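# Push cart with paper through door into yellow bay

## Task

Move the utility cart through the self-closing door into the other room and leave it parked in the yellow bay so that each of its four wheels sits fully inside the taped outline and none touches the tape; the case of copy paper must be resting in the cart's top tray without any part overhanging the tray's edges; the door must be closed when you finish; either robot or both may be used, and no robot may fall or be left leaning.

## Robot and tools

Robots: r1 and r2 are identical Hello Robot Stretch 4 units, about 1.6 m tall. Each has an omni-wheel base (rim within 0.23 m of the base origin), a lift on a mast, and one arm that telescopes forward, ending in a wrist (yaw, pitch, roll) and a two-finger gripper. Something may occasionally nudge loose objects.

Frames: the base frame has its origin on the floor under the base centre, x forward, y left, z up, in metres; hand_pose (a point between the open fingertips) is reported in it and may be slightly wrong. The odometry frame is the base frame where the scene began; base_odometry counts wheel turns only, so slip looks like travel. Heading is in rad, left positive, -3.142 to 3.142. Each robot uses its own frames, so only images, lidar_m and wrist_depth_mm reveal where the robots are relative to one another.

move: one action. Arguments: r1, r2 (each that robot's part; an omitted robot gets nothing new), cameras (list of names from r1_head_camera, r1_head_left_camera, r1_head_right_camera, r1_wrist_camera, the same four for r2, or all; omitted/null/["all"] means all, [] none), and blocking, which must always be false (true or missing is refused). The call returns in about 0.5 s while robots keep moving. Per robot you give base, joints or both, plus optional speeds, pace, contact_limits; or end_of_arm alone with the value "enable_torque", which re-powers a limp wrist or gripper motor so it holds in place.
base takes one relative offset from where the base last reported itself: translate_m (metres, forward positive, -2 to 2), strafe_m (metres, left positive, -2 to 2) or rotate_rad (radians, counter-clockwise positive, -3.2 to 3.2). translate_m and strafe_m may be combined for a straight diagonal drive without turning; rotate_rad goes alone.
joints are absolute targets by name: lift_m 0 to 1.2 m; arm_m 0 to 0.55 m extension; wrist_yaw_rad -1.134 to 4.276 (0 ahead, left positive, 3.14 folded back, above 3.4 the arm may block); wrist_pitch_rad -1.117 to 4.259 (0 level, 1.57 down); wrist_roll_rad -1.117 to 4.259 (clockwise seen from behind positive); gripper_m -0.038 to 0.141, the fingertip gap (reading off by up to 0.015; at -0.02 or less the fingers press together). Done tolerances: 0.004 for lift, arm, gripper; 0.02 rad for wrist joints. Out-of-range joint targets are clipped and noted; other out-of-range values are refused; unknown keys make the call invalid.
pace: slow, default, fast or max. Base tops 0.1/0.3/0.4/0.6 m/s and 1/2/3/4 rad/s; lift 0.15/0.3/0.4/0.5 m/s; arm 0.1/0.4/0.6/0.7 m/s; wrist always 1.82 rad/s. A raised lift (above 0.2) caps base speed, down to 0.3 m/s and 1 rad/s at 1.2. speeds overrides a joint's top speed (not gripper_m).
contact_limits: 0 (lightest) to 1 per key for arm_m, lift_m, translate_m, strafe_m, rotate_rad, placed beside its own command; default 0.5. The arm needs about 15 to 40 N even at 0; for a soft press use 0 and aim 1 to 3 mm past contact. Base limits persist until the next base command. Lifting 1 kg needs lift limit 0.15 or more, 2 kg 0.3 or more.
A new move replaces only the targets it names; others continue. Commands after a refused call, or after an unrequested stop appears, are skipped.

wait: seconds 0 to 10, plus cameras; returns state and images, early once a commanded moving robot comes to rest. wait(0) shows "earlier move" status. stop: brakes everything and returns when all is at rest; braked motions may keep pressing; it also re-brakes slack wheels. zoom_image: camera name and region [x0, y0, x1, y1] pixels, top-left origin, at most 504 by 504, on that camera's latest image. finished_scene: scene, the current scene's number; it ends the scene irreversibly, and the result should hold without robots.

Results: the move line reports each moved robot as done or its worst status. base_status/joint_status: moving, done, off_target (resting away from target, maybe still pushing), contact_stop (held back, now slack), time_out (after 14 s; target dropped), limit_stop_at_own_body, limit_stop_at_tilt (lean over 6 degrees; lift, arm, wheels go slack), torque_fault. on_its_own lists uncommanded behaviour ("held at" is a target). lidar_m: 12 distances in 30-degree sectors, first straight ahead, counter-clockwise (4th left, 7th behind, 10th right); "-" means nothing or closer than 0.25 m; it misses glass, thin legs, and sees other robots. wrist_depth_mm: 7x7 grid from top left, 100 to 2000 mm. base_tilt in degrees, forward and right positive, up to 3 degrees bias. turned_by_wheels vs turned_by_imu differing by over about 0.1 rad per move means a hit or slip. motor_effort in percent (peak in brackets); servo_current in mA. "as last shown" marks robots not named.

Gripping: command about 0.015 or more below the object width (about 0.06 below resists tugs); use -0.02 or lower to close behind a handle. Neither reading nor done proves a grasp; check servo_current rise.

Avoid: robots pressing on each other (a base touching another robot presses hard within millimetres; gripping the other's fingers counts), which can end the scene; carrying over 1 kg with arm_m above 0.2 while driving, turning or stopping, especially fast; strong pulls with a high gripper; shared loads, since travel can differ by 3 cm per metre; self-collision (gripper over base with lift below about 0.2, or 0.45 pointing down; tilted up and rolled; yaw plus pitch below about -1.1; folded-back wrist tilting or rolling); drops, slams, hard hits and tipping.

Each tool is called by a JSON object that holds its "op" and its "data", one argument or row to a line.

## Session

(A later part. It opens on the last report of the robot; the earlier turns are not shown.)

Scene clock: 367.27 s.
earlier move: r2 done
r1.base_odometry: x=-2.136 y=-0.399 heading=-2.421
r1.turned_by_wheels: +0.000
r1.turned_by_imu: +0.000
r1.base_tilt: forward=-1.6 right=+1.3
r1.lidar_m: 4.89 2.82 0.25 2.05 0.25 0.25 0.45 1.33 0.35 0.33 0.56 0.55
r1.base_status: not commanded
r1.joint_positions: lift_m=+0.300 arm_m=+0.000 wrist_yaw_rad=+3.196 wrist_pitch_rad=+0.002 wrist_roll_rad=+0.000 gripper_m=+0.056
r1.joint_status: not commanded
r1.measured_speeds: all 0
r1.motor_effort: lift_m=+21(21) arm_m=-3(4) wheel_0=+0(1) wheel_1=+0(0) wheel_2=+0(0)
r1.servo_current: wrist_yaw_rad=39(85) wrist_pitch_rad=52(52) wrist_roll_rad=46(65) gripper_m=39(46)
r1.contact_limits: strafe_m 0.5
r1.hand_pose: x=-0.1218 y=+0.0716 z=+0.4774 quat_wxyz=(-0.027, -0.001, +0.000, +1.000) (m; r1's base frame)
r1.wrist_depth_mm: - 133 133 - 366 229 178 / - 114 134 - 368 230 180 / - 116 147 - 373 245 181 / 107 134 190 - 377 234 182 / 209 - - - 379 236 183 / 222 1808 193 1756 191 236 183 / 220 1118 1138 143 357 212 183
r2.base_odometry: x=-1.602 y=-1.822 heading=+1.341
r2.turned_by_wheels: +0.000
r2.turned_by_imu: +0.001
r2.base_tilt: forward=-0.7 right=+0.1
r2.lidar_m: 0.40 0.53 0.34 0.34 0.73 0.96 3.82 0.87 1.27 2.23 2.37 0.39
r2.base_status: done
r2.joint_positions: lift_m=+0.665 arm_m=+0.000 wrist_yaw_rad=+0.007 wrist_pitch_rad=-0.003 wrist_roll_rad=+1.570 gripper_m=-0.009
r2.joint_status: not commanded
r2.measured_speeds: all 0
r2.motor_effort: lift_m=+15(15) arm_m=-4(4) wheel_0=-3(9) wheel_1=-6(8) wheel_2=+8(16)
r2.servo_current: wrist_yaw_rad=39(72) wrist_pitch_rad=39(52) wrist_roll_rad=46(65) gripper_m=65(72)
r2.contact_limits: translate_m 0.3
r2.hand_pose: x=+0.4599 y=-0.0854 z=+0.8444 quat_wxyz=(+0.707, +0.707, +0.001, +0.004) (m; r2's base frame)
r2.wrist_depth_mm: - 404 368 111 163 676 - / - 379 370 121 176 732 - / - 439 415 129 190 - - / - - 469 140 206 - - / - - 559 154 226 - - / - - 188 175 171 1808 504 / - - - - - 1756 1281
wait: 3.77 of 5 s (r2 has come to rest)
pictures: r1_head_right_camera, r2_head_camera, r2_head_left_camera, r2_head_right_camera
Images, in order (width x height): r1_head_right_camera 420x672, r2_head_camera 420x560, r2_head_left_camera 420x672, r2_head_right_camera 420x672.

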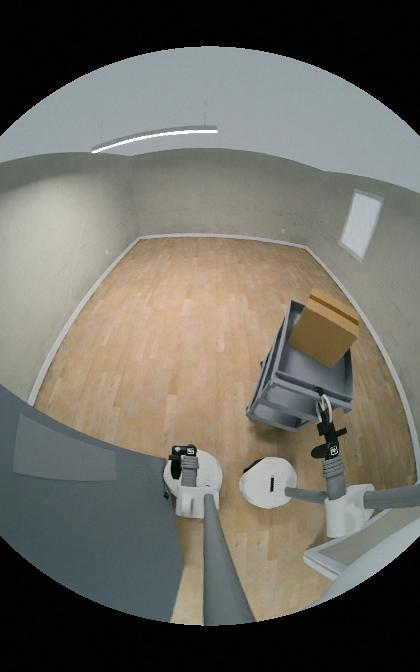

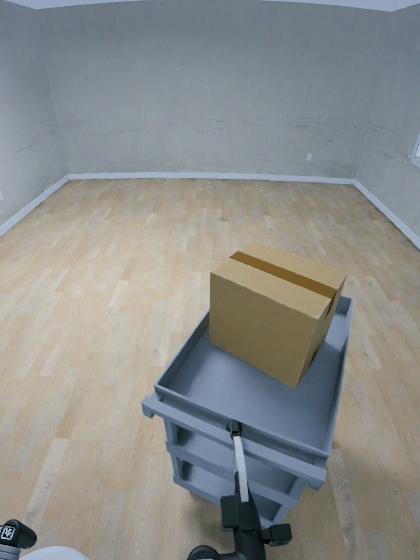

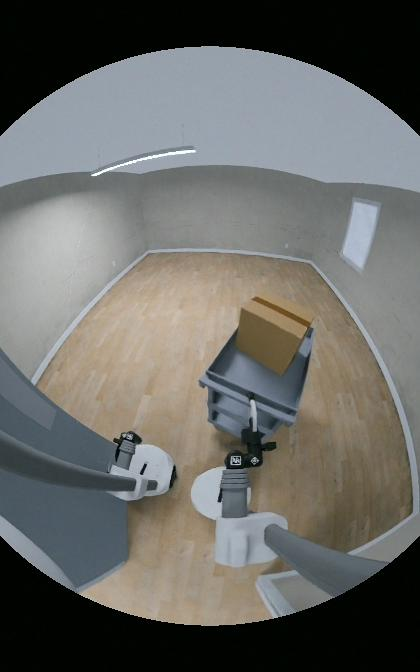

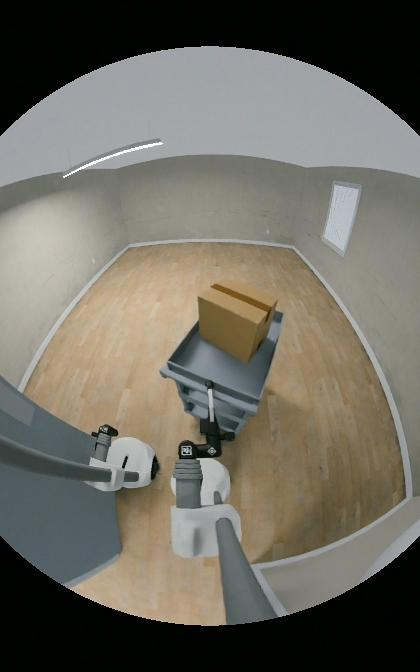

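{"op": "move", "data": {
  "blocking": false,
  "r2": {"base":{"rotate_rad":-0.15}},
  "cameras": []
}}

{"op": "wait", "data": {
  "seconds": 2,
  "cameras": []
}}

{"op": "move", "data": {
  "blocking": false,
  "r2": {"base":{"translate_m":-0.3,"strafe_m":-0.045},"contact_limits":{"translate_m":0.3},"pace":"slow"},
  "cameras": []
}}

{"op": "wait", "data": {
  "seconds": 5,
  "cameras": ["r1_head_right_camera","r2_head_right_camera","r2_head_left_camera","r2_head_camera"]
}}

Scene clock: 379.43 s.
move: r2 moving
r1: as last shown
r1.lidar_m: 4.91 2.80 0.25 2.04 0.25 0.25 0.46 1.33 0.35 0.32 0.57 0.57
r1.servo_current: wrist_yaw_rad=52(59) wrist_pitch_rad=39(52) wrist_roll_rad=52(65) gripper_m=39(46)
r1.contact_limits: strafe_m 0.5
r1.wrist_depth_mm: - 134 133 - 364 229 178 / - 114 134 - 373 230 180 / - 116 146 - 375 245 181 / 107 134 189 - 379 234 182 / 208 - - - 379 236 183 / 223 1756 194 1808 191 236 183 / 220 1118 1118 143 353 211 183
r2.base_odometry: x=-1.602 y=-1.822 heading=+1.194
r2.turned_by_wheels: -0.147
r2.turned_by_imu: -0.142
r2.base_tilt: forward=-0.7 right=+0.1
r2.lidar_m: 0.43 0.48 0.36 0.34 0.42 0.85 3.79 0.89 1.09 2.24 2.30 0.39
r2.base_status: rotate_rad moving
r2.joint_positions: lift_m=+0.665 arm_m=+0.000 wrist_yaw_rad=+0.012 wrist_pitch_rad=-0.003 wrist_roll_rad=+1.570 gripper_m=-0.009
r2.joint_status: not commanded
r2.measured_speeds: translate_m=+0.000 strafe_m=-0.001 rotate_rad=-0.130 lift_m=+0.000 arm_m=+0.000 wrist_yaw_rad=-0.065 wrist_pitch_rad=+0.000 wrist_roll_rad=+0.000
r2.motor_effort: lift_m=+15(15) arm_m=-4(4) wheel_0=+9(16) wheel_1=+3(10) wheel_2=+8(16)
r2.servo_current: wrist_yaw_rad=78(98) wrist_pitch_rad=46(46) wrist_roll_rad=72(72) gripper_m=65(72)
r2.hand_pose: x=+0.4603 y=-0.0840 z=+0.8444 quat_wxyz=(+0.707, +0.707, +0.003, +0.005) (m; r2's base frame)
r2.wrist_depth_mm: - - - 138 189 732 - / - - 488 144 198 750 - / - 424 413 150 206 798 - / - - 452 158 216 831 - / - - 496 166 226 - - / - - 187 173 183 1863 - / - - - - - 1661 492
pictures: none
No camera images: "cameras" was empty.

Scene clock: 379.90 s.
earlier move: r2 done
r1.base_odometry: x=-2.136 y=-0.399 heading=-2.421
r1.turned_by_wheels: +0.000
r1.turned_by_imu: +0.000
r1.base_tilt: forward=-1.6 right=+1.3
r1.lidar_m: 4.89 2.82 0.25 2.05 0.25 0.25 0.47 1.31 0.36 0.35 0.57 0.57
r1.base_status: not commanded
r1.joint_positions: lift_m=+0.300 arm_m=+0.000 wrist_yaw_rad=+3.196 wrist_pitch_rad=+0.002 wrist_roll_rad=+0.000 gripper_m=+0.056
r1.joint_status: not commanded
r1.measured_speeds: all 0
r1.motor_effort: lift_m=+21(21) arm_m=-3(4) wheel_0=-1(1) wheel_1=+0(0) wheel_2=+0(0)
r1.servo_current: wrist_yaw_rad=52(59) wrist_pitch_rad=39(52) wrist_roll_rad=59(72) gripper_m=46(46)
r1.contact_limits: strafe_m 0.5
r1.hand_pose: x=-0.1218 y=+0.0716 z=+0.4774 quat_wxyz=(-0.027, -0.001, +0.000, +1.000) (m; r1's base frame)
r1.wrist_depth_mm: - 133 133 - 364 229 177 / - 114 133 - 370 230 180 / - 116 146 - 375 245 181 / 108 135 189 - 377 234 182 / 208 - - - 382 236 183 / 223 1808 193 1756 190 236 183 / 221 1098 1118 143 355 211 183
r2.base_odometry: x=-1.602 y=-1.822 heading=+1.192
r2.turned_by_wheels: -0.003
r2.turned_by_imu: -0.002
r2.base_tilt: forward=-0.7 right=+0.1
r2.lidar_m: 0.41 0.47 0.35 0.33 0.44 0.87 3.78 0.88 1.06 2.24 2.28 0.42
r2.base_status: done
r2.joint_positions: lift_m=+0.665 arm_m=+0.000 wrist_yaw_rad=+0.000 wrist_pitch_rad=-0.003 wrist_roll_rad=+1.570 gripper_m=-0.009
r2.joint_status: not commanded
r2.measured_speeds: all 0
r2.motor_effort: lift_m=+15(15) arm_m=-1(4) wheel_0=+4(16) wheel_1=+2(10) wheel_2=+1(16)
r2.servo_current: wrist_yaw_rad=46(98) wrist_pitch_rad=46(46) wrist_roll_rad=33(72) gripper_m=59(72)
r2.hand_pose: x=+0.4593 y=-0.0874 z=+0.8444 quat_wxyz=(+0.708, +0.707, -0.001, +0.001) (m; r2's base frame)
r2.wrist_depth_mm: - - - 142 195 1661 - / - - 554 199 202 750 - / - 421 413 153 210 788 - / - - 445 160 219 831 - / - - 484 167 228 - - / - - 187 173 183 - - / - - - - - 1618 496
wait: 0.47 of 2 s (r2 has come to rest)
pictures: none
No camera images: "cameras" was empty.

Scene clock: 380.40 s.
move: r2 moving
r1: as last shown
r1.lidar_m: 4.90 2.84 0.25 2.05 0.25 0.25 0.46 1.32 0.36 0.33 0.54 0.57
r1.motor_effort: lift_m=+21(21) arm_m=-3(4) wheel_0=+0(0) wheel_1=+0(0) wheel_2=+0(0)
r1.servo_current: wrist_yaw_rad=46(59) wrist_pitch_rad=52(59) wrist_roll_rad=59(72) gripper_m=39(46)
r1.contact_limits: strafe_m 0.5
r1.wrist_depth_mm: - 134 133 - 366 228 178 / - 114 134 - 370 231 180 / - 115 147 - 377 244 181 / 107 134 190 - 379 234 182 / 209 - - - 379 235 182 / 224 1808 193 1708 191 236 183 / 220 1118 1138 143 353 213 183
r2.base_odometry: x=-1.605 y=-1.834 heading=+1.192
r2.turned_by_wheels: +0.000
r2.turned_by_imu: +0.000
r2.base_tilt: forward=-0.6 right=+0.1
r2.lidar_m: 0.42 0.48 0.36 0.33 0.42 0.83 3.78 0.89 1.09 2.24 2.29 0.42
r2.base_status: translate_m moving; strafe_m moving
r2.joint_positions: lift_m=+0.665 arm_m=+0.000 wrist_yaw_rad=+0.000 wrist_pitch_rad=-0.003 wrist_roll_rad=+1.570 gripper_m=-0.009
r2.joint_status: not commanded
r2.measured_speeds: translate_m=-0.049 strafe_m=-0.008 rotate_rad=+0.000 lift_m=+0.000 arm_m=+0.000 wrist_yaw_rad=+0.000 wrist_pitch_rad=+0.000 wrist_roll_rad=+0.000
r2.motor_effort: lift_m=+15(15) arm_m=-1(2) wheel_0=-11(11) wheel_1=-10(10) wheel_2=+17(17)
r2.servo_current: wrist_yaw_rad=39(59) wrist_pitch_rad=39(46) wrist_roll_rad=52(52) gripper_m=65(72)
r2.contact_limits: translate_m 0.3
r2.hand_pose: x=+0.4593 y=-0.0873 z=+0.8444 quat_wxyz=(+0.708, +0.707, -0.001, +0.001) (m; r2's base frame)
r2.wrist_depth_mm: - - - 143 195 1537 - / - - 535 150 203 768 - / - 424 418 154 211 809 - / - - 449 161 220 831 - / - - 488 169 229 - - / - - 190 176 172 - - / - - - - 247 1618 496
pictures: none
No camera images: "cameras" was empty.

Scene clock: 384.20 s.
earlier move: r2 done
r1.base_odometry: x=-2.136 y=-0.399 heading=-2.421
r1.turned_by_wheels: +0.000
r1.turned_by_imu: +0.000
r1.base_tilt: forward=-1.6 right=+1.3
r1.lidar_m: 4.89 2.81 0.25 2.03 0.25 0.25 0.48 0.54 0.48 0.48 0.47 0.99
r1.base_status: not commanded
r1.joint_positions: lift_m=+0.300 arm_m=+0.000 wrist_yaw_rad=+3.196 wrist_pitch_rad=+0.002 wrist_roll_rad=+0.000 gripper_m=+0.056
r1.joint_status: not commanded
r1.measured_speeds: all 0
r1.motor_effort: lift_m=+21(21) arm_m=-3(4) wheel_0=+0(1) wheel_1=+0(0) wheel_2=+0(0)
r1.servo_current: wrist_yaw_rad=46(72) wrist_pitch_rad=33(59) wrist_roll_rad=46(72) gripper_m=46(52)
r1.contact_limits: strafe_m 0.5
r1.hand_pose: x=-0.1218 y=+0.0716 z=+0.4774 quat_wxyz=(-0.027, -0.001, +0.000, +1.000) (m; r1's base frame)
r1.wrist_depth_mm: - 133 133 - 364 228 178 / - 114 133 - 373 230 180 / - 115 147 - 375 246 181 / 107 135 189 - 377 234 182 / 208 - - - 382 236 183 / 224 1808 194 1863 191 236 183 / 221 1118 1138 143 355 213 183
r2.base_odometry: x=-1.672 y=-2.117 heading=+1.191
r2.turned_by_wheels: -0.001
r2.turned_by_imu: -0.002
r2.base_tilt: forward=-0.7 right=+0.1
r2.lidar_m: 0.43 0.52 0.45 0.54 0.68 0.88 3.49 0.60 0.68 1.59 2.29 0.39
r2.base_status: done
r2.joint_positions: lift_m=+0.665 arm_m=+0.000 wrist_yaw_rad=-0.005 wrist_pitch_rad=-0.003 wrist_roll_rad=+1.570 gripper_m=-0.009
r2.joint_status: not commanded
r2.measured_speeds: all 0
r2.motor_effort: lift_m=+15(15) arm_m=-4(4) wheel_0=-11(16) wheel_1=-6(10) wheel_2=+5(18)
r2.servo_current: wrist_yaw_rad=46(59) wrist_pitch_rad=39(46) wrist_roll_rad=52(59) gripper_m=65(72)
r2.contact_limits: translate_m 0.3
r2.hand_pose: x=+0.4589 y=-0.0889 z=+0.8444 quat_wxyz=(+0.708, +0.707, -0.003, -0.001) (m; r2's base frame)
r2.wrist_depth_mm: - - - 182 185 732 - / - 473 413 141 194 750 - / - 427 421 147 206 788 - / - - 459 157 216 820 - / - - 508 167 228 - - / - - 190 176 171 1808 525 / - - - - - 1618 488
wait: 3.80 of 5 s (r2 has come to rest)
pictures: r1_head_right_camera, r2_head_camera, r2_head_left_camera, r2_head_right_camera
Images, in order (width x height): r1_head_right_camera 420x672, r2_head_camera 420x560, r2_head_left_camera 420x672, r2_head_right_camera 420x672.

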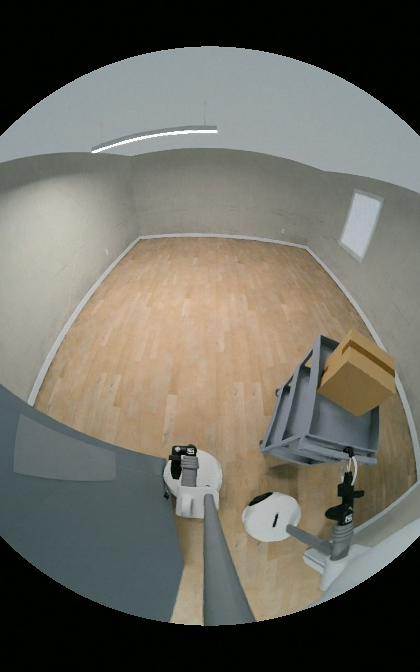

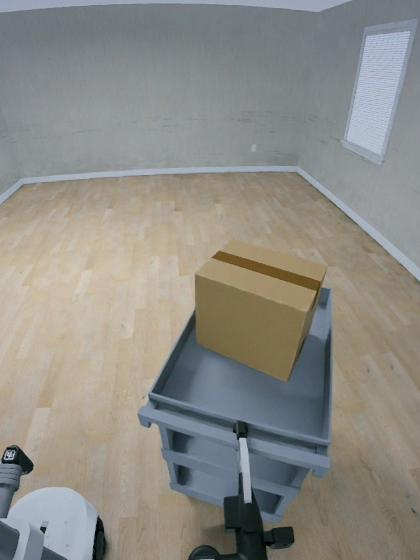

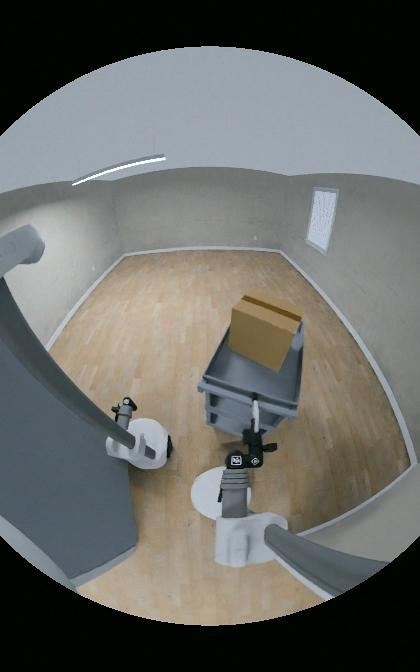

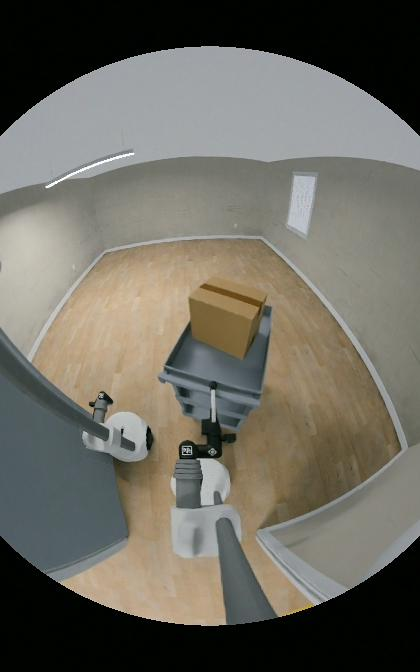

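{"op": "move", "data": {
  "blocking": false,
  "r2": {"base":{"translate_m":-0.45,"strafe_m":-0.01},"contact_limits":{"translate_m":0.3},"pace":"slow"},
  "cameras": []
}}

{"op": "wait", "data": {
  "seconds": 6,
  "cameras": ["r1_head_right_camera","r2_head_right_camera","r2_head_left_camera","r2_head_camera"]
}}

Scene clock: 402.73 s.
move: r2 moving
r1: as last shown
r1.lidar_m: 4.90 2.84 0.25 2.04 0.25 0.25 0.44 0.53 0.49 0.46 0.45 1.01
r1.motor_effort: lift_m=+21(21) arm_m=-4(4) wheel_0=+0(1) wheel_1=+0(0) wheel_2=+0(0)
r1.servo_current: wrist_yaw_rad=46(72) wrist_pitch_rad=33(46) wrist_roll_rad=39(65) gripper_m=46(46)
r1.contact_limits: strafe_m 0.5
r1.wrist_depth_mm: - 133 133 - 362 229 177 / - 114 134 - 373 231 180 / - 116 146 - 373 244 181 / 107 135 189 - 379 235 182 / 208 - - - 382 235 183 / 223 1808 193 1756 191 236 183 / 222 1098 1138 143 355 211 183
r2.base_odometry: x=-1.676 y=-2.129 heading=+1.190
r2.turned_by_wheels: -0.001
r2.turned_by_imu: +0.000
r2.base_tilt: forward=-0.7 right=+0.1
r2.lidar_m: 0.43 0.51 0.46 0.56 0.69 0.87 3.51 0.62 0.66 1.55 2.28 0.38
r2.base_status: translate_m moving; strafe_m moving
r2.joint_positions: lift_m=+0.665 arm_m=+0.000 wrist_yaw_rad=-0.005 wrist_pitch_rad=-0.003 wrist_roll_rad=+1.570 gripper_m=-0.009
r2.joint_status: not commanded
r2.measured_speeds: translate_m=-0.047 strafe_m=-0.001 rotate_rad=+0.001 lift_m=+0.000 arm_m=+0.000 wrist_yaw_rad=+0.000 wrist_pitch_rad=+0.000 wrist_roll_rad=+0.000
r2.motor_effort: lift_m=+15(15) arm_m=-4(4) wheel_0=-10(18) wheel_1=-7(9) wheel_2=+8(11)
r2.servo_current: wrist_yaw_rad=59(59) wrist_pitch_rad=46(46) wrist_roll_rad=52(52) gripper_m=65(65)
r2.contact_limits: translate_m 0.3
r2.hand_pose: x=+0.4589 y=-0.0889 z=+0.8444 quat_wxyz=(+0.708, +0.707, -0.003, -0.001) (m; r2's base frame)
r2.wrist_depth_mm: - - - 182 185 732 - / - 466 397 141 194 741 - / - 433 418 147 206 798 - / - - 455 157 215 831 - / - - 500 166 229 - - / - - 190 176 172 1808 530 / - - - - - 1576 480
pictures: none
No camera images: "cameras" was empty.

Scene clock: 408.00 s.
earlier move: r2 done
r1.base_odometry: x=-2.136 y=-0.399 heading=-2.421
r1.turned_by_wheels: +0.000
r1.turned_by_imu: +0.000
r1.base_tilt: forward=-1.6 right=+1.3
r1.lidar_m: 4.89 2.81 0.25 2.04 0.25 0.25 0.46 0.77 0.53 0.57 0.94 3.84
r1.base_status: not commanded
r1.joint_positions: lift_m=+0.300 arm_m=+0.000 wrist_yaw_rad=+3.196 wrist_pitch_rad=+0.002 wrist_roll_rad=+0.000 gripper_m=+0.056
r1.joint_status: not commanded
r1.measured_speeds: all 0
r1.motor_effort: lift_m=+21(21) arm_m=-3(4) wheel_0=+0(1) wheel_1=+0(0) wheel_2=+0(0)
r1.servo_current: wrist_yaw_rad=39(72) wrist_pitch_rad=39(59) wrist_roll_rad=52(65) gripper_m=39(52)
r1.contact_limits: strafe_m 0.5
r1.hand_pose: x=-0.1218 y=+0.0716 z=+0.4774 quat_wxyz=(-0.027, -0.001, +0.000, +1.000) (m; r1's base frame)
r1.wrist_depth_mm: - 134 133 - 364 229 178 / - 114 133 - 368 230 180 / - 116 147 - 375 245 181 / 107 134 190 - 379 234 182 / 208 - - - 382 236 183 / 224 1863 193 1808 191 236 183 / 213 820 1138 143 353 212 183
r2.base_odometry: x=-1.829 y=-2.538 heading=+1.190
r2.turned_by_wheels: +0.000
r2.turned_by_imu: -0.003
r2.base_tilt: forward=-0.7 right=+0.1
r2.lidar_m: 0.44 0.76 0.70 0.60 0.66 3.20 3.01 3.09 0.38 0.35 2.29 0.35
r2.base_status: done
r2.joint_positions: lift_m=+0.665 arm_m=+0.000 wrist_yaw_rad=-0.006 wrist_pitch_rad=-0.003 wrist_roll_rad=+1.570 gripper_m=-0.009
r2.joint_status: not commanded
r2.measured_speeds: all 0
r2.motor_effort: lift_m=+15(15) arm_m=-4(4) wheel_0=-9(18) wheel_1=-7(10) wheel_2=+2(11)
r2.servo_current: wrist_yaw_rad=46(72) wrist_pitch_rad=39(52) wrist_roll_rad=52(65) gripper_m=59(72)
r2.contact_limits: translate_m 0.3
r2.hand_pose: x=+0.4588 y=-0.0892 z=+0.8444 quat_wxyz=(+0.708, +0.707, -0.003, -0.001) (m; r2's base frame)
r2.wrist_depth_mm: - 340 343 - 148 - - / - 377 375 104 163 - - / - 449 421 118 180 - - / - - 492 191 199 - - / - - - 146 225 1863 530 / - - 186 173 171 1808 480 / - - - - - 1576 1229
wait: 5.27 of 6 s (r2 has come to rest)
pictures: r1_head_right_camera, r2_head_camera, r2_head_left_camera, r2_head_right_camera
Images, in order (width x height): r1_head_right_camera 420x672, r2_head_camera 420x560, r2_head_left_camera 420x672, r2_head_right_camera 420x672.

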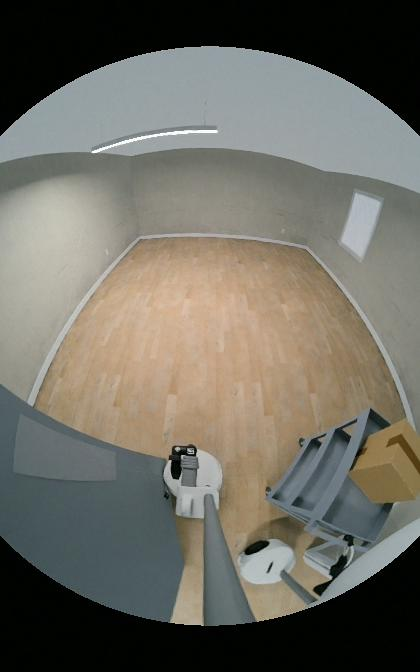

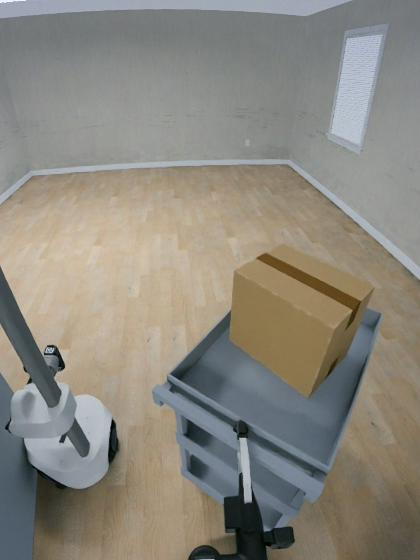

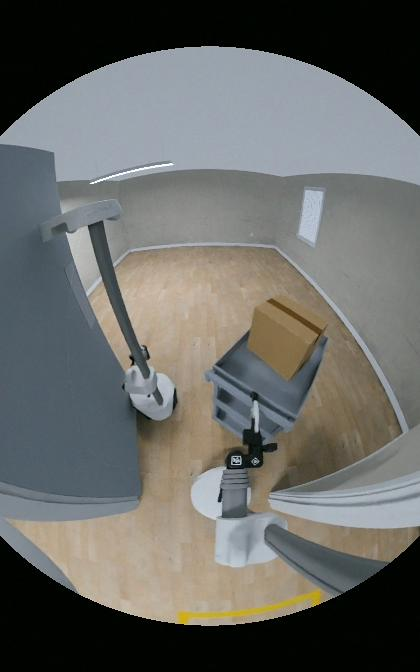

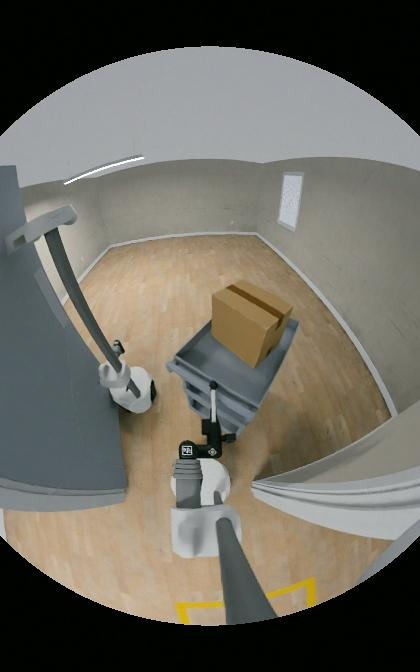

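{"op": "move", "data": {
  "blocking": false,
  "r2": {"base":{"rotate_rad":-0.35}},
  "cameras": []
}}

{"op": "wait", "data": {
  "seconds": 2,
  "cameras": ["r2_head_right_camera","r2_head_left_camera","r2_head_camera"]
}}

Scene clock: 424.80 s.
move: r2 moving
r1: as last shown
r1.lidar_m: 4.89 2.84 0.25 2.05 0.26 0.25 0.48 0.76 0.56 0.60 0.91 3.84
r1.servo_current: wrist_yaw_rad=39(52) wrist_pitch_rad=46(46) wrist_roll_rad=46(59) gripper_m=39(46)
r1.contact_limits: strafe_m 0.5
r1.wrist_depth_mm: - 134 133 - 364 228 178 / - 114 134 - 368 230 179 / - 116 147 - 373 244 181 / 108 135 189 - 379 234 182 / 209 - - - 377 236 182 / 224 1808 193 1756 191 236 184 / 221 820 1138 143 353 211 183
r2.base_odometry: x=-1.830 y=-2.538 heading=+0.954
r2.turned_by_wheels: -0.236
r2.turned_by_imu: -0.224
r2.base_tilt: forward=-0.7 right=+0.0
r2.lidar_m: 0.40 0.49 0.78 0.61 0.58 2.88 3.01 3.01 2.78 0.36 2.22 0.37
r2.base_status: rotate_rad moving
r2.joint_positions: lift_m=+0.665 arm_m=+0.000 wrist_yaw_rad=+0.017 wrist_pitch_rad=-0.003 wrist_roll_rad=+1.570 gripper_m=-0.009
r2.joint_status: not commanded
r2.measured_speeds: translate_m=-0.002 strafe_m=+0.004 rotate_rad=-0.713 lift_m=+0.000 arm_m=+0.000 wrist_yaw_rad=+0.000 wrist_pitch_rad=+0.000 wrist_roll_rad=+0.000
r2.motor_effort: lift_m=+15(15) arm_m=+1(4) wheel_0=+22(22) wheel_1=+11(13) wheel_2=+8(15)
r2.servo_current: wrist_yaw_rad=98(98) wrist_pitch_rad=46(46) wrist_roll_rad=46(59) gripper_m=59(65)
r2.hand_pose: x=+0.4607 y=-0.0825 z=+0.8444 quat_wxyz=(+0.707, +0.707, +0.005, +0.007) (m; r2's base frame)
r2.wrist_depth_mm: - - 535 111 163 668 - / - 407 379 121 175 723 - / - 407 399 127 187 788 - / - 480 445 140 202 - - / - - 508 152 218 - - / - - 186 167 181 1808 - / - - - - - 1576 477
pictures: none
No camera images: "cameras" was empty.

Scene clock: 425.50 s.
earlier move: r2 done
r1.base_odometry: x=-2.136 y=-0.399 heading=-2.421
r1.turned_by_wheels: +0.000
r1.turned_by_imu: +0.000
r1.base_tilt: forward=-1.6 right=+1.3
r1.lidar_m: 4.91 2.81 0.25 2.01 0.25 0.25 0.48 0.77 0.63 0.65 0.92 3.87
r1.base_status: not commanded
r1.joint_positions: lift_m=+0.300 arm_m=+0.000 wrist_yaw_rad=+3.196 wrist_pitch_rad=+0.002 wrist_roll_rad=+0.000 gripper_m=+0.056
r1.joint_status: not commanded
r1.measured_speeds: all 0
r1.motor_effort: lift_m=+21(21) arm_m=-3(4) wheel_0=+0(1) wheel_1=+0(0) wheel_2=+0(0)
r1.servo_current: wrist_yaw_rad=52(65) wrist_pitch_rad=46(46) wrist_roll_rad=52(72) gripper_m=46(46)
r1.contact_limits: strafe_m 0.5
r1.hand_pose: x=-0.1218 y=+0.0716 z=+0.4774 quat_wxyz=(-0.027, -0.001, +0.000, +1.000) (m; r1's base frame)
r1.wrist_depth_mm: - 134 133 - 364 229 178 / - 114 134 - 373 230 180 / - 115 146 - 373 245 181 / 107 135 189 - 379 234 182 / 208 - - - 382 236 183 / 224 1618 193 1756 191 236 183 / 221 820 1098 143 353 213 183
r2.base_odometry: x=-1.829 y=-2.538 heading=+0.840
r2.turned_by_wheels: -0.114
r2.turned_by_imu: -0.111
r2.base_tilt: forward=-0.7 right=+0.0
r2.lidar_m: 0.41 0.44 0.76 0.65 0.57 2.79 3.06 3.02 2.91 0.37 0.40 0.39
r2.base_status: done
r2.joint_positions: lift_m=+0.665 arm_m=+0.000 wrist_yaw_rad=-0.004 wrist_pitch_rad=-0.003 wrist_roll_rad=+1.570 gripper_m=-0.009
r2.joint_status: not commanded
r2.measured_speeds: translate_m=+0.000 strafe_m=+0.000 rotate_rad=+0.000 lift_m=+0.000 arm_m=+0.000 wrist_yaw_rad=+0.007 wrist_pitch_rad=+0.000 wrist_roll_rad=+0.000
r2.motor_effort: lift_m=+15(15) arm_m=-4(4) wheel_0=-4(22) wheel_1=+2(13) wheel_2=+2(15)
r2.servo_current: wrist_yaw_rad=39(104) wrist_pitch_rad=39(52) wrist_roll_rad=59(65) gripper_m=72(72)
r2.hand_pose: x=+0.4590 y=-0.0885 z=+0.8444 quat_wxyz=(+0.708, +0.707, -0.003, +0.000) (m; r2's base frame)
r2.wrist_depth_mm: - - - 180 211 222 220 / - - - 161 216 1708 - / - - 530 163 220 798 - / - 445 433 168 226 809 - / - - 462 171 231 842 - / - - 190 177 171 - - / - - 521 - 241 - -
wait: 0.70 of 2 s (r2 has come to rest)
pictures: r2_head_camera, r2_head_left_camera, r2_head_right_camera
Images, in order (width x height): r2_head_camera 420x560, r2_head_left_camera 420x672, r2_head_right_camera 420x672.

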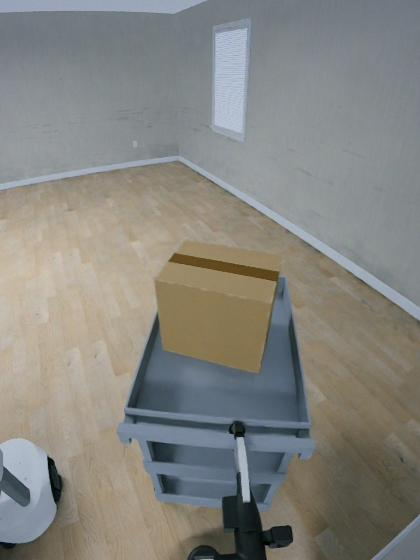

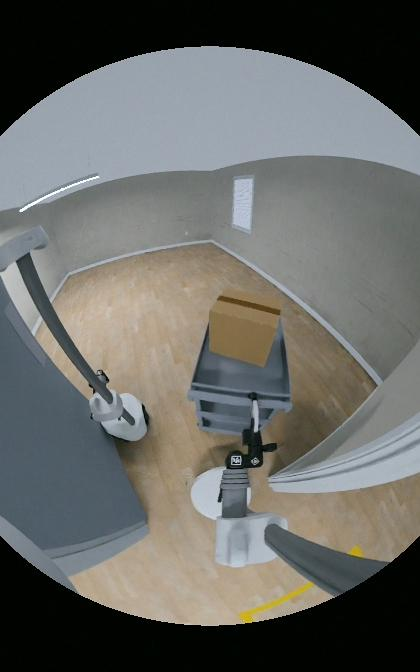

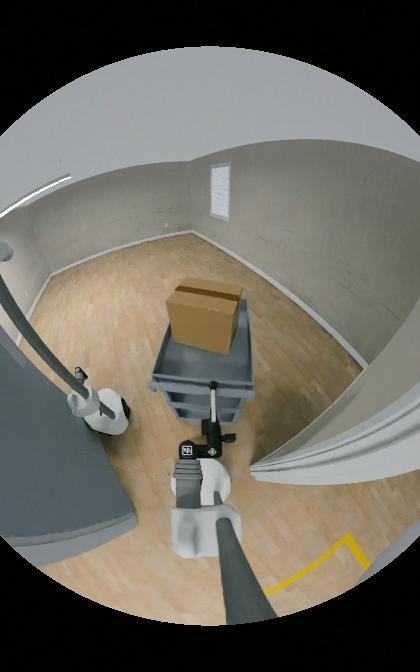

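{"op": "move", "data": {
  "blocking": false,
  "r2": {"base":{"translate_m":-0.3,"strafe_m":-0.04},"contact_limits":{"translate_m":0.3},"pace":"slow"},
  "cameras": []
}}

{"op": "wait", "data": {
  "seconds": 5,
  "cameras": ["r2_head_right_camera","r2_head_left_camera","r2_head_camera"]
}}

Scene clock: 432.50 s.
move: r2 moving
r1: as last shown
r1.base_tilt: forward=-1.6 right=+1.2
r1.lidar_m: 4.90 2.81 0.25 2.05 0.25 0.25 0.47 0.74 0.61 0.65 2.89 3.88
r1.motor_effort: lift_m=+21(21) arm_m=-3(4) wheel_0=+0(0) wheel_1=+0(0) wheel_2=+0(0)
r1.servo_current: wrist_yaw_rad=46(59) wrist_pitch_rad=33(46) wrist_roll_rad=72(72) gripper_m=39(52)
r1.contact_limits: strafe_m 0.5
r1.wrist_depth_mm: - 133 133 - 366 228 178 / - 115 133 - 370 230 180 / - 115 147 - 375 245 181 / 107 135 189 - 377 234 182 / 208 - - - 379 235 183 / 223 1078 193 1756 191 236 184 / 221 820 1138 143 357 212 183
r2.base_odometry: x=-1.836 y=-2.548 heading=+0.840
r2.turned_by_wheels: +0.000
r2.turned_by_imu: +0.001
r2.base_tilt: forward=-0.6 right=+0.1
r2.lidar_m: 0.40 0.46 0.76 0.64 0.59 2.75 3.05 2.99 2.89 0.37 0.39 0.42
r2.base_status: translate_m moving; strafe_m moving
r2.joint_positions: lift_m=+0.665 arm_m=+0.000 wrist_yaw_rad=+0.000 wrist_pitch_rad=-0.003 wrist_roll_rad=+1.570 gripper_m=-0.009
r2.joint_status: not commanded
r2.measured_speeds: translate_m=-0.049 strafe_m=-0.006 rotate_rad=+0.002 lift_m=+0.000 arm_m=+0.000 wrist_yaw_rad=+0.009 wrist_pitch_rad=+0.000 wrist_roll_rad=+0.000
r2.motor_effort: lift_m=+15(15) arm_m=-4(4) wheel_0=-7(10) wheel_1=-9(10) wheel_2=+16(16)
r2.servo_current: wrist_yaw_rad=39(59) wrist_pitch_rad=46(46) wrist_roll_rad=52(59) gripper_m=72(72)
r2.contact_limits: translate_m 0.3
r2.hand_pose: x=+0.4593 y=-0.0874 z=+0.8444 quat_wxyz=(+0.708, +0.707, -0.001, +0.001) (m; r2's base frame)
r2.wrist_depth_mm: - - - 154 208 227 225 / - - - 211 213 1661 - / - - 488 163 219 798 - / - 455 439 166 224 820 - / - - 466 171 231 842 - / - - 190 176 181 - - / - - 535 - 243 - -
pictures: none
No camera images: "cameras" was empty.

Scene clock: 436.30 s.
earlier move: r2 done
r1.base_odometry: x=-2.136 y=-0.399 heading=-2.421
r1.turned_by_wheels: +0.000
r1.turned_by_imu: +0.000
r1.base_tilt: forward=-1.6 right=+1.3
r1.lidar_m: 4.90 2.82 0.25 2.04 0.25 0.25 0.47 0.77 0.74 0.84 2.88 3.85
r1.base_status: not commanded
r1.joint_positions: lift_m=+0.300 arm_m=+0.000 wrist_yaw_rad=+3.196 wrist_pitch_rad=+0.002 wrist_roll_rad=+0.000 gripper_m=+0.056
r1.joint_status: not commanded
r1.measured_speeds: all 0
r1.motor_effort: lift_m=+21(21) arm_m=-4(4) wheel_0=+0(1) wheel_1=+0(0) wheel_2=+0(0)
r1.servo_current: wrist_yaw_rad=33(72) wrist_pitch_rad=46(46) wrist_roll_rad=46(72) gripper_m=39(52)
r1.contact_limits: strafe_m 0.5
r1.hand_pose: x=-0.1218 y=+0.0716 z=+0.4774 quat_wxyz=(-0.027, -0.001, +0.000, +1.000) (m; r1's base frame)
r1.wrist_depth_mm: - 133 133 - 366 228 177 / - 114 133 - 370 231 180 / - 116 146 - 375 244 181 / 108 135 190 - 377 234 182 / 209 - - - 382 235 183 / 223 1118 193 1808 191 236 183 / 222 1042 1118 143 355 211 183
r2.base_odometry: x=-2.000 y=-2.788 heading=+0.839
r2.turned_by_wheels: -0.001
r2.turned_by_imu: -0.002
r2.base_tilt: forward=-0.6 right=+0.1
r2.lidar_m: 0.44 0.48 0.73 0.52 0.55 2.63 2.78 2.71 2.90 2.38 0.45 0.38
r2.base_status: done
r2.joint_positions: lift_m=+0.665 arm_m=+0.000 wrist_yaw_rad=-0.004 wrist_pitch_rad=-0.003 wrist_roll_rad=+1.570 gripper_m=-0.009
r2.joint_status: not commanded
r2.measured_speeds: all 0
r2.motor_effort: lift_m=+15(15) arm_m=-4(4) wheel_0=-9(16) wheel_1=-6(10) wheel_2=+6(17)
r2.servo_current: wrist_yaw_rad=33(59) wrist_pitch_rad=39(52) wrist_roll_rad=52(59) gripper_m=59(72)
r2.contact_limits: translate_m 0.3
r2.hand_pose: x=+0.4589 y=-0.0886 z=+0.8444 quat_wxyz=(+0.708, +0.707, -0.003, +0.000) (m; r2's base frame)
r2.wrist_depth_mm: - - - 137 187 676 - / - - 554 144 197 750 - / - 424 415 150 206 798 - / - 469 449 159 217 820 - / - - 488 167 229 - - / - - 189 177 171 - - / - - - - - 1756 512
wait: 3.80 of 5 s (r2 has come to rest)
pictures: r2_head_camera, r2_head_left_camera, r2_head_right_camera
Images, in order (width x height): r2_head_camera 420x560, r2_head_left_camera 420x672, r2_head_right_camera 420x672.

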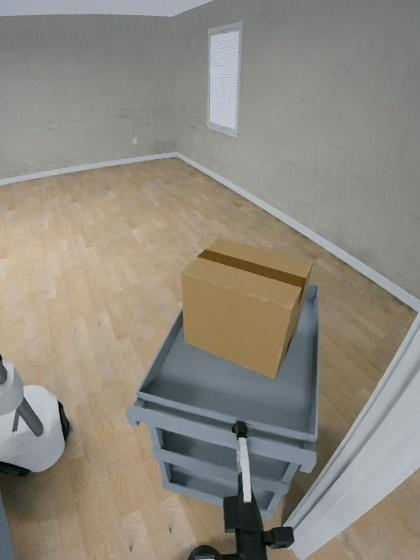

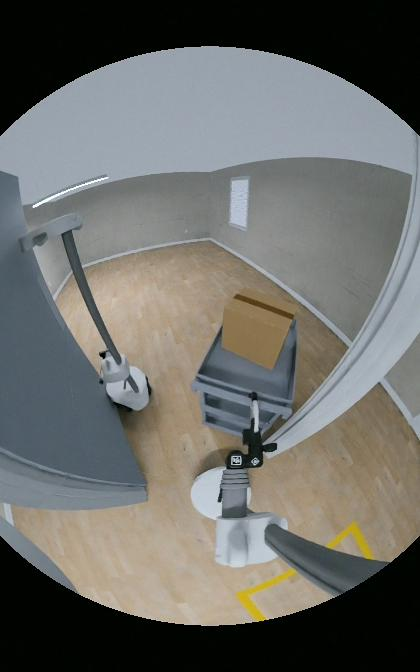

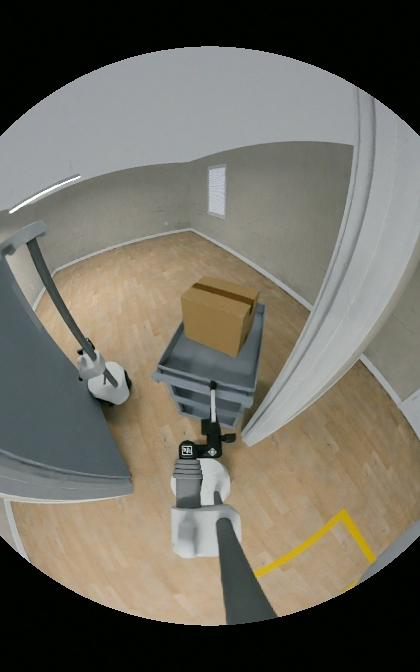

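{"op": "move", "data": {
  "blocking": false,
  "r2": {"base":{"translate_m":-0.2,"strafe_m":0.08},"contact_limits":{"translate_m":0.3},"pace":"slow"},
  "cameras": []
}}

{"op": "wait", "data": {
  "seconds": 5,
  "cameras": ["r2_head_right_camera","r2_head_left_camera","r2_head_camera","r1_head_right_camera"]
}}

Scene clock: 470.73 s.
move: r2 moving
r1: as last shown
r1.lidar_m: 4.91 2.83 0.25 2.04 0.25 0.25 0.46 0.75 0.74 0.85 2.88 3.86
r1.servo_current: wrist_yaw_rad=52(65) wrist_pitch_rad=39(46) wrist_roll_rad=65(65) gripper_m=39(46)
r1.contact_limits: strafe_m 0.5
r1.wrist_depth_mm: - 134 133 - 364 229 178 / - 114 133 - 373 231 180 / - 116 146 - 375 244 181 / 107 134 189 - 377 234 182 / 208 - - - 379 236 183 / 224 1078 194 1808 191 236 183 / 221 1042 1138 143 353 211 183
r2.base_odometry: x=-2.012 y=-2.794 heading=+0.838
r2.turned_by_wheels: -0.001
r2.turned_by_imu: -0.001
r2.base_tilt: forward=-0.7 right=+0.1
r2.lidar_m: 0.43 0.50 0.71 0.55 0.58 2.61 2.76 2.71 2.91 2.37 0.48 0.40
r2.base_status: translate_m moving; strafe_m moving
r2.joint_positions: lift_m=+0.665 arm_m=+0.000 wrist_yaw_rad=-0.004 wrist_pitch_rad=-0.003 wrist_roll_rad=+1.570 gripper_m=-0.009
r2.joint_status: not commanded
r2.measured_speeds: translate_m=-0.049 strafe_m=+0.020 rotate_rad=+0.001 lift_m=+0.000 arm_m=+0.000 wrist_yaw_rad=-0.004 wrist_pitch_rad=+0.000 wrist_roll_rad=+0.000
r2.motor_effort: lift_m=+15(15) arm_m=-4(4) wheel_0=-16(16) wheel_1=-7(7) wheel_2=+8(13)
r2.servo_current: wrist_yaw_rad=52(59) wrist_pitch_rad=46(46) wrist_roll_rad=39(52) gripper_m=59(72)
r2.contact_limits: translate_m 0.3
r2.hand_pose: x=+0.4589 y=-0.0886 z=+0.8444 quat_wxyz=(+0.708, +0.707, -0.003, +0.000) (m; r2's base frame)
r2.wrist_depth_mm: - - - 185 187 1537 - / - - 544 143 196 750 - / - 427 410 149 206 809 - / - - 452 159 216 831 - / - - 480 168 228 - - / - - 190 177 171 - - / - - - - - 1661 508
pictures: none
No camera images: "cameras" was empty.

Scene clock: 473.60 s.
earlier move: r2 done
r1.base_odometry: x=-2.136 y=-0.399 heading=-2.421
r1.turned_by_wheels: +0.000
r1.turned_by_imu: +0.000
r1.base_tilt: forward=-1.6 right=+1.3
r1.lidar_m: 4.90 2.84 0.25 2.01 0.25 0.25 0.48 0.77 0.79 2.79 2.90 3.87
r1.base_status: not commanded
r1.joint_positions: lift_m=+0.300 arm_m=+0.000 wrist_yaw_rad=+3.196 wrist_pitch_rad=+0.002 wrist_roll_rad=+0.000 gripper_m=+0.056
r1.joint_status: not commanded
r1.measured_speeds: all 0
r1.motor_effort: lift_m=+21(21) arm_m=-3(4) wheel_0=+0(1) wheel_1=+0(0) wheel_2=+0(0)
r1.servo_current: wrist_yaw_rad=46(72) wrist_pitch_rad=39(52) wrist_roll_rad=59(65) gripper_m=46(52)
r1.contact_limits: strafe_m 0.5
r1.hand_pose: x=-0.1218 y=+0.0716 z=+0.4774 quat_wxyz=(-0.027, -0.001, +0.000, +1.000) (m; r1's base frame)
r1.wrist_depth_mm: - 134 133 - 364 229 178 / - 114 134 - 373 229 179 / - 116 146 - 375 245 181 / 108 135 189 - 379 234 182 / 208 - - - 382 235 183 / 223 1618 195 1618 191 235 184 / 220 1138 1118 143 353 211 183
r2.base_odometry: x=-2.193 y=-2.883 heading=+0.838
r2.turned_by_wheels: +0.000
r2.turned_by_imu: -0.001
r2.base_tilt: forward=-0.7 right=+0.1
r2.lidar_m: 0.44 0.60 0.51 0.44 1.58 2.45 2.61 2.57 2.77 2.53 0.66 0.36
r2.base_status: done
r2.joint_positions: lift_m=+0.665 arm_m=+0.000 wrist_yaw_rad=-0.006 wrist_pitch_rad=-0.003 wrist_roll_rad=+1.570 gripper_m=-0.009
r2.joint_status: not commanded
r2.measured_speeds: all 0
r2.motor_effort: lift_m=+15(15) arm_m=-3(4) wheel_0=-9(18) wheel_1=-7(9) wheel_2=+5(13)
r2.servo_current: wrist_yaw_rad=59(72) wrist_pitch_rad=46(52) wrist_roll_rad=39(59) gripper_m=65(72)
r2.contact_limits: translate_m 0.3
r2.hand_pose: x=+0.4587 y=-0.0893 z=+0.8444 quat_wxyz=(+0.708, +0.707, -0.003, -0.001) (m; r2's base frame)
r2.wrist_depth_mm: - 477 421 106 157 668 - / - 379 362 113 170 - - / - 433 402 126 186 - - / - - 469 136 204 - - / - - 554 151 225 - - / - - 186 175 171 1863 517 / - - - - - 1708 469
wait: 2.87 of 5 s (r2 has come to rest)
pictures: r1_head_right_camera, r2_head_camera, r2_head_left_camera, r2_head_right_camera
Images, in order (width x height): r1_head_right_camera 420x672, r2_head_camera 420x560, r2_head_left_camera 420x672, r2_head_right_camera 420x672.

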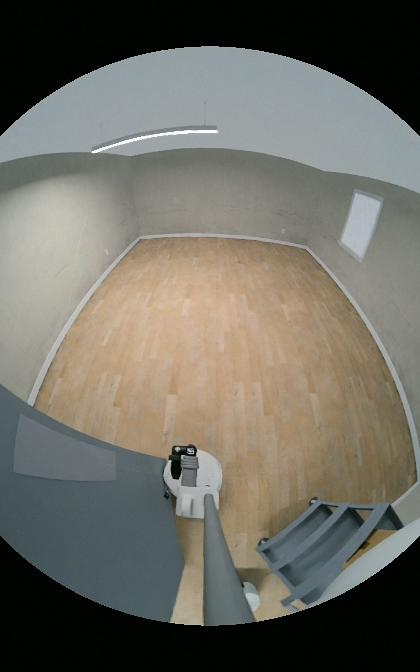

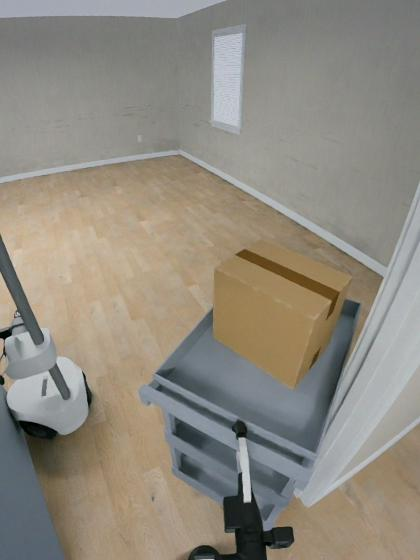

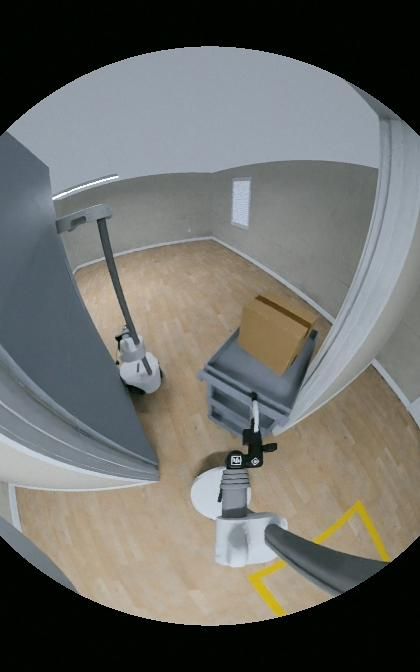

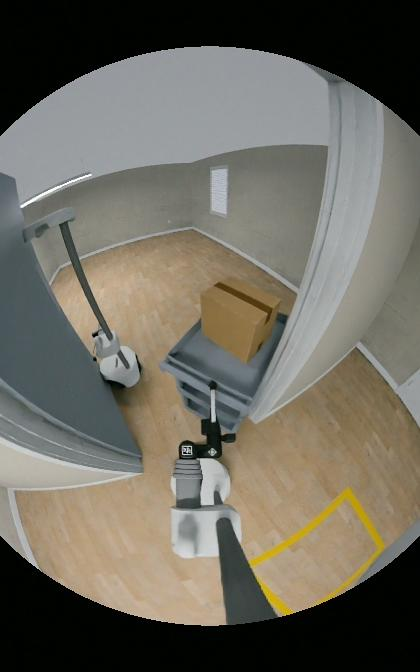

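{"op": "move", "data": {
  "blocking": false,
  "r2": {"base":{"translate_m":-0.22,"strafe_m":0.11},"contact_limits":{"translate_m":0.3},"pace":"slow"},
  "cameras": []
}}

{"op": "wait", "data": {
  "seconds": 5,
  "cameras": ["r2_head_right_camera","r2_head_left_camera","r2_head_camera","r1_head_right_camera"]
}}

Scene clock: 485.53 s.
move: r2 moving
r1: as last shown
r1.lidar_m: 4.90 2.80 0.25 2.05 0.25 0.25 0.46 0.77 0.79 2.79 2.90 3.86
r1.servo_current: wrist_yaw_rad=52(65) wrist_pitch_rad=46(46) wrist_roll_rad=46(65) gripper_m=46(46)
r1.contact_limits: strafe_m 0.5
r1.wrist_depth_mm: - 134 133 - 364 229 178 / - 114 133 - 370 231 179 / - 115 147 - 373 244 181 / 107 135 190 - 379 235 182 / 209 - - - 384 236 183 / 224 1618 193 1618 191 236 183 / 221 1118 1118 143 353 212 183
r2.base_odometry: x=-2.206 y=-2.888 heading=+0.837
r2.turned_by_wheels: -0.001
r2.turned_by_imu: +0.000
r2.base_tilt: forward=-0.7 right=+0.1
r2.lidar_m: 0.44 0.61 0.50 0.44 1.63 2.42 2.60 2.52 2.74 2.54 0.70 0.37
r2.base_status: translate_m moving; strafe_m moving
r2.joint_positions: lift_m=+0.665 arm_m=+0.000 wrist_yaw_rad=-0.006 wrist_pitch_rad=-0.003 wrist_roll_rad=+1.570 gripper_m=-0.009
r2.joint_status: not commanded
r2.measured_speeds: translate_m=-0.048 strafe_m=+0.025 rotate_rad=+0.001 lift_m=+0.000 arm_m=+0.000 wrist_yaw_rad=+0.000 wrist_pitch_rad=+0.000 wrist_roll_rad=+0.000
r2.motor_effort: lift_m=+15(15) arm_m=-4(4) wheel_0=-18(18) wheel_1=-7(9) wheel_2=+10(11)
r2.servo_current: wrist_yaw_rad=59(65) wrist_pitch_rad=39(46) wrist_roll_rad=46(59) gripper_m=65(72)
r2.contact_limits: translate_m 0.3
r2.hand_pose: x=+0.4587 y=-0.0893 z=+0.8444 quat_wxyz=(+0.708, +0.707, -0.003, -0.001) (m; r2's base frame)
r2.wrist_depth_mm: - - 427 106 158 683 - / - 377 366 117 172 741 - / - 433 410 128 186 - - / - - 469 138 205 - - / - - 549 153 226 - - / - - 187 175 172 1808 517 / - - - - - 1576 469
pictures: none
No camera images: "cameras" was empty.

Scene clock: 488.67 s.
earlier move: r2 done
r1.base_odometry: x=-2.136 y=-0.399 heading=-2.421
r1.turned_by_wheels: +0.000
r1.turned_by_imu: +0.000
r1.base_tilt: forward=-1.6 right=+1.3
r1.lidar_m: 4.91 2.83 0.25 2.05 0.25 0.25 0.44 0.76 0.80 2.79 2.86 3.85
r1.base_status: not commanded
r1.joint_positions: lift_m=+0.300 arm_m=+0.000 wrist_yaw_rad=+3.196 wrist_pitch_rad=+0.002 wrist_roll_rad=+0.000 gripper_m=+0.056
r1.joint_status: not commanded
r1.measured_speeds: all 0
r1.motor_effort: lift_m=+21(21) arm_m=-4(4) wheel_0=+0(1) wheel_1=+0(0) wheel_2=+0(0)
r1.servo_current: wrist_yaw_rad=52(72) wrist_pitch_rad=39(52) wrist_roll_rad=46(65) gripper_m=39(46)
r1.contact_limits: strafe_m 0.5
r1.hand_pose: x=-0.1218 y=+0.0716 z=+0.4774 quat_wxyz=(-0.027, -0.001, +0.000, +1.000) (m; r1's base frame)
r1.wrist_depth_mm: - 134 133 - 364 229 178 / - 114 133 1576 370 230 180 / - 115 147 - 373 244 181 / 107 134 189 - 379 235 181 / 208 - - - 382 236 183 / 215 - 192 1336 190 236 183 / 214 151 1118 143 357 212 183
r2.base_odometry: x=-2.421 y=-2.972 heading=+0.837
r2.turned_by_wheels: +0.000
r2.turned_by_imu: -0.002
r2.base_tilt: forward=-0.7 right=+0.1
r2.lidar_m: 0.45 0.54 0.44 0.67 2.07 2.23 2.46 2.41 2.58 2.67 1.11 0.38
r2.base_status: done
r2.joint_positions: lift_m=+0.665 arm_m=+0.000 wrist_yaw_rad=-0.006 wrist_pitch_rad=-0.003 wrist_roll_rad=+1.570 gripper_m=-0.009
r2.joint_status: not commanded
r2.measured_speeds: all 0
r2.motor_effort: lift_m=+15(15) arm_m=-4(4) wheel_0=-9(18) wheel_1=-6(9) wheel_2=+2(11)
r2.servo_current: wrist_yaw_rad=39(65) wrist_pitch_rad=46(52) wrist_roll_rad=52(65) gripper_m=65(72)
r2.contact_limits: translate_m 0.3
r2.hand_pose: x=+0.4587 y=-0.0893 z=+0.8444 quat_wxyz=(+0.708, +0.707, -0.003, -0.001) (m; r2's base frame)
r2.wrist_depth_mm: - - 480 113 165 668 - / - 389 377 123 177 741 - / - 427 407 131 190 - - / - - 462 142 208 - - / - - 544 156 227 - - / - - 186 176 171 1808 517 / - - - - - 1708 477
wait: 3.13 of 5 s (r2 has come to rest)
pictures: r1_head_right_camera, r2_head_camera, r2_head_left_camera, r2_head_right_camera
Images, in order (width x height): r1_head_right_camera 420x672, r2_head_camera 420x560, r2_head_left_camera 420x672, r2_head_right_camera 420x672.

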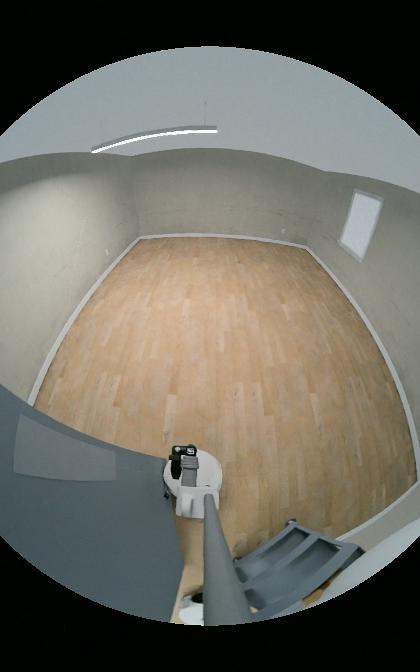

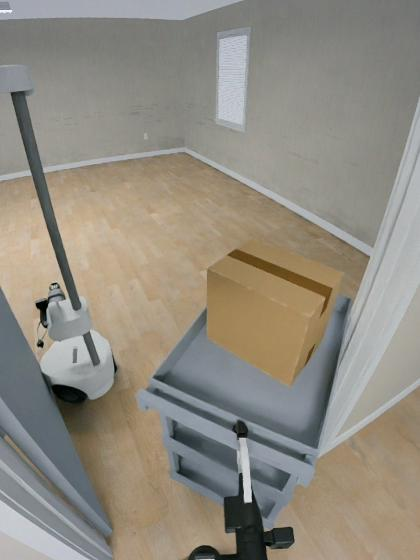

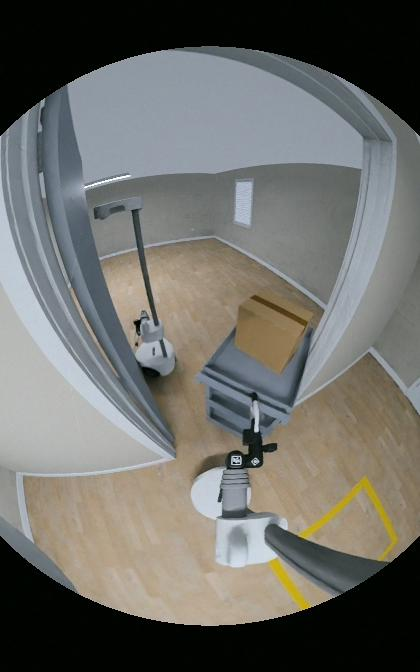

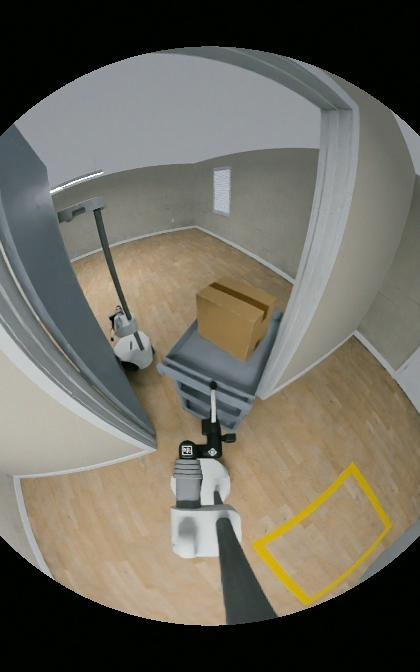

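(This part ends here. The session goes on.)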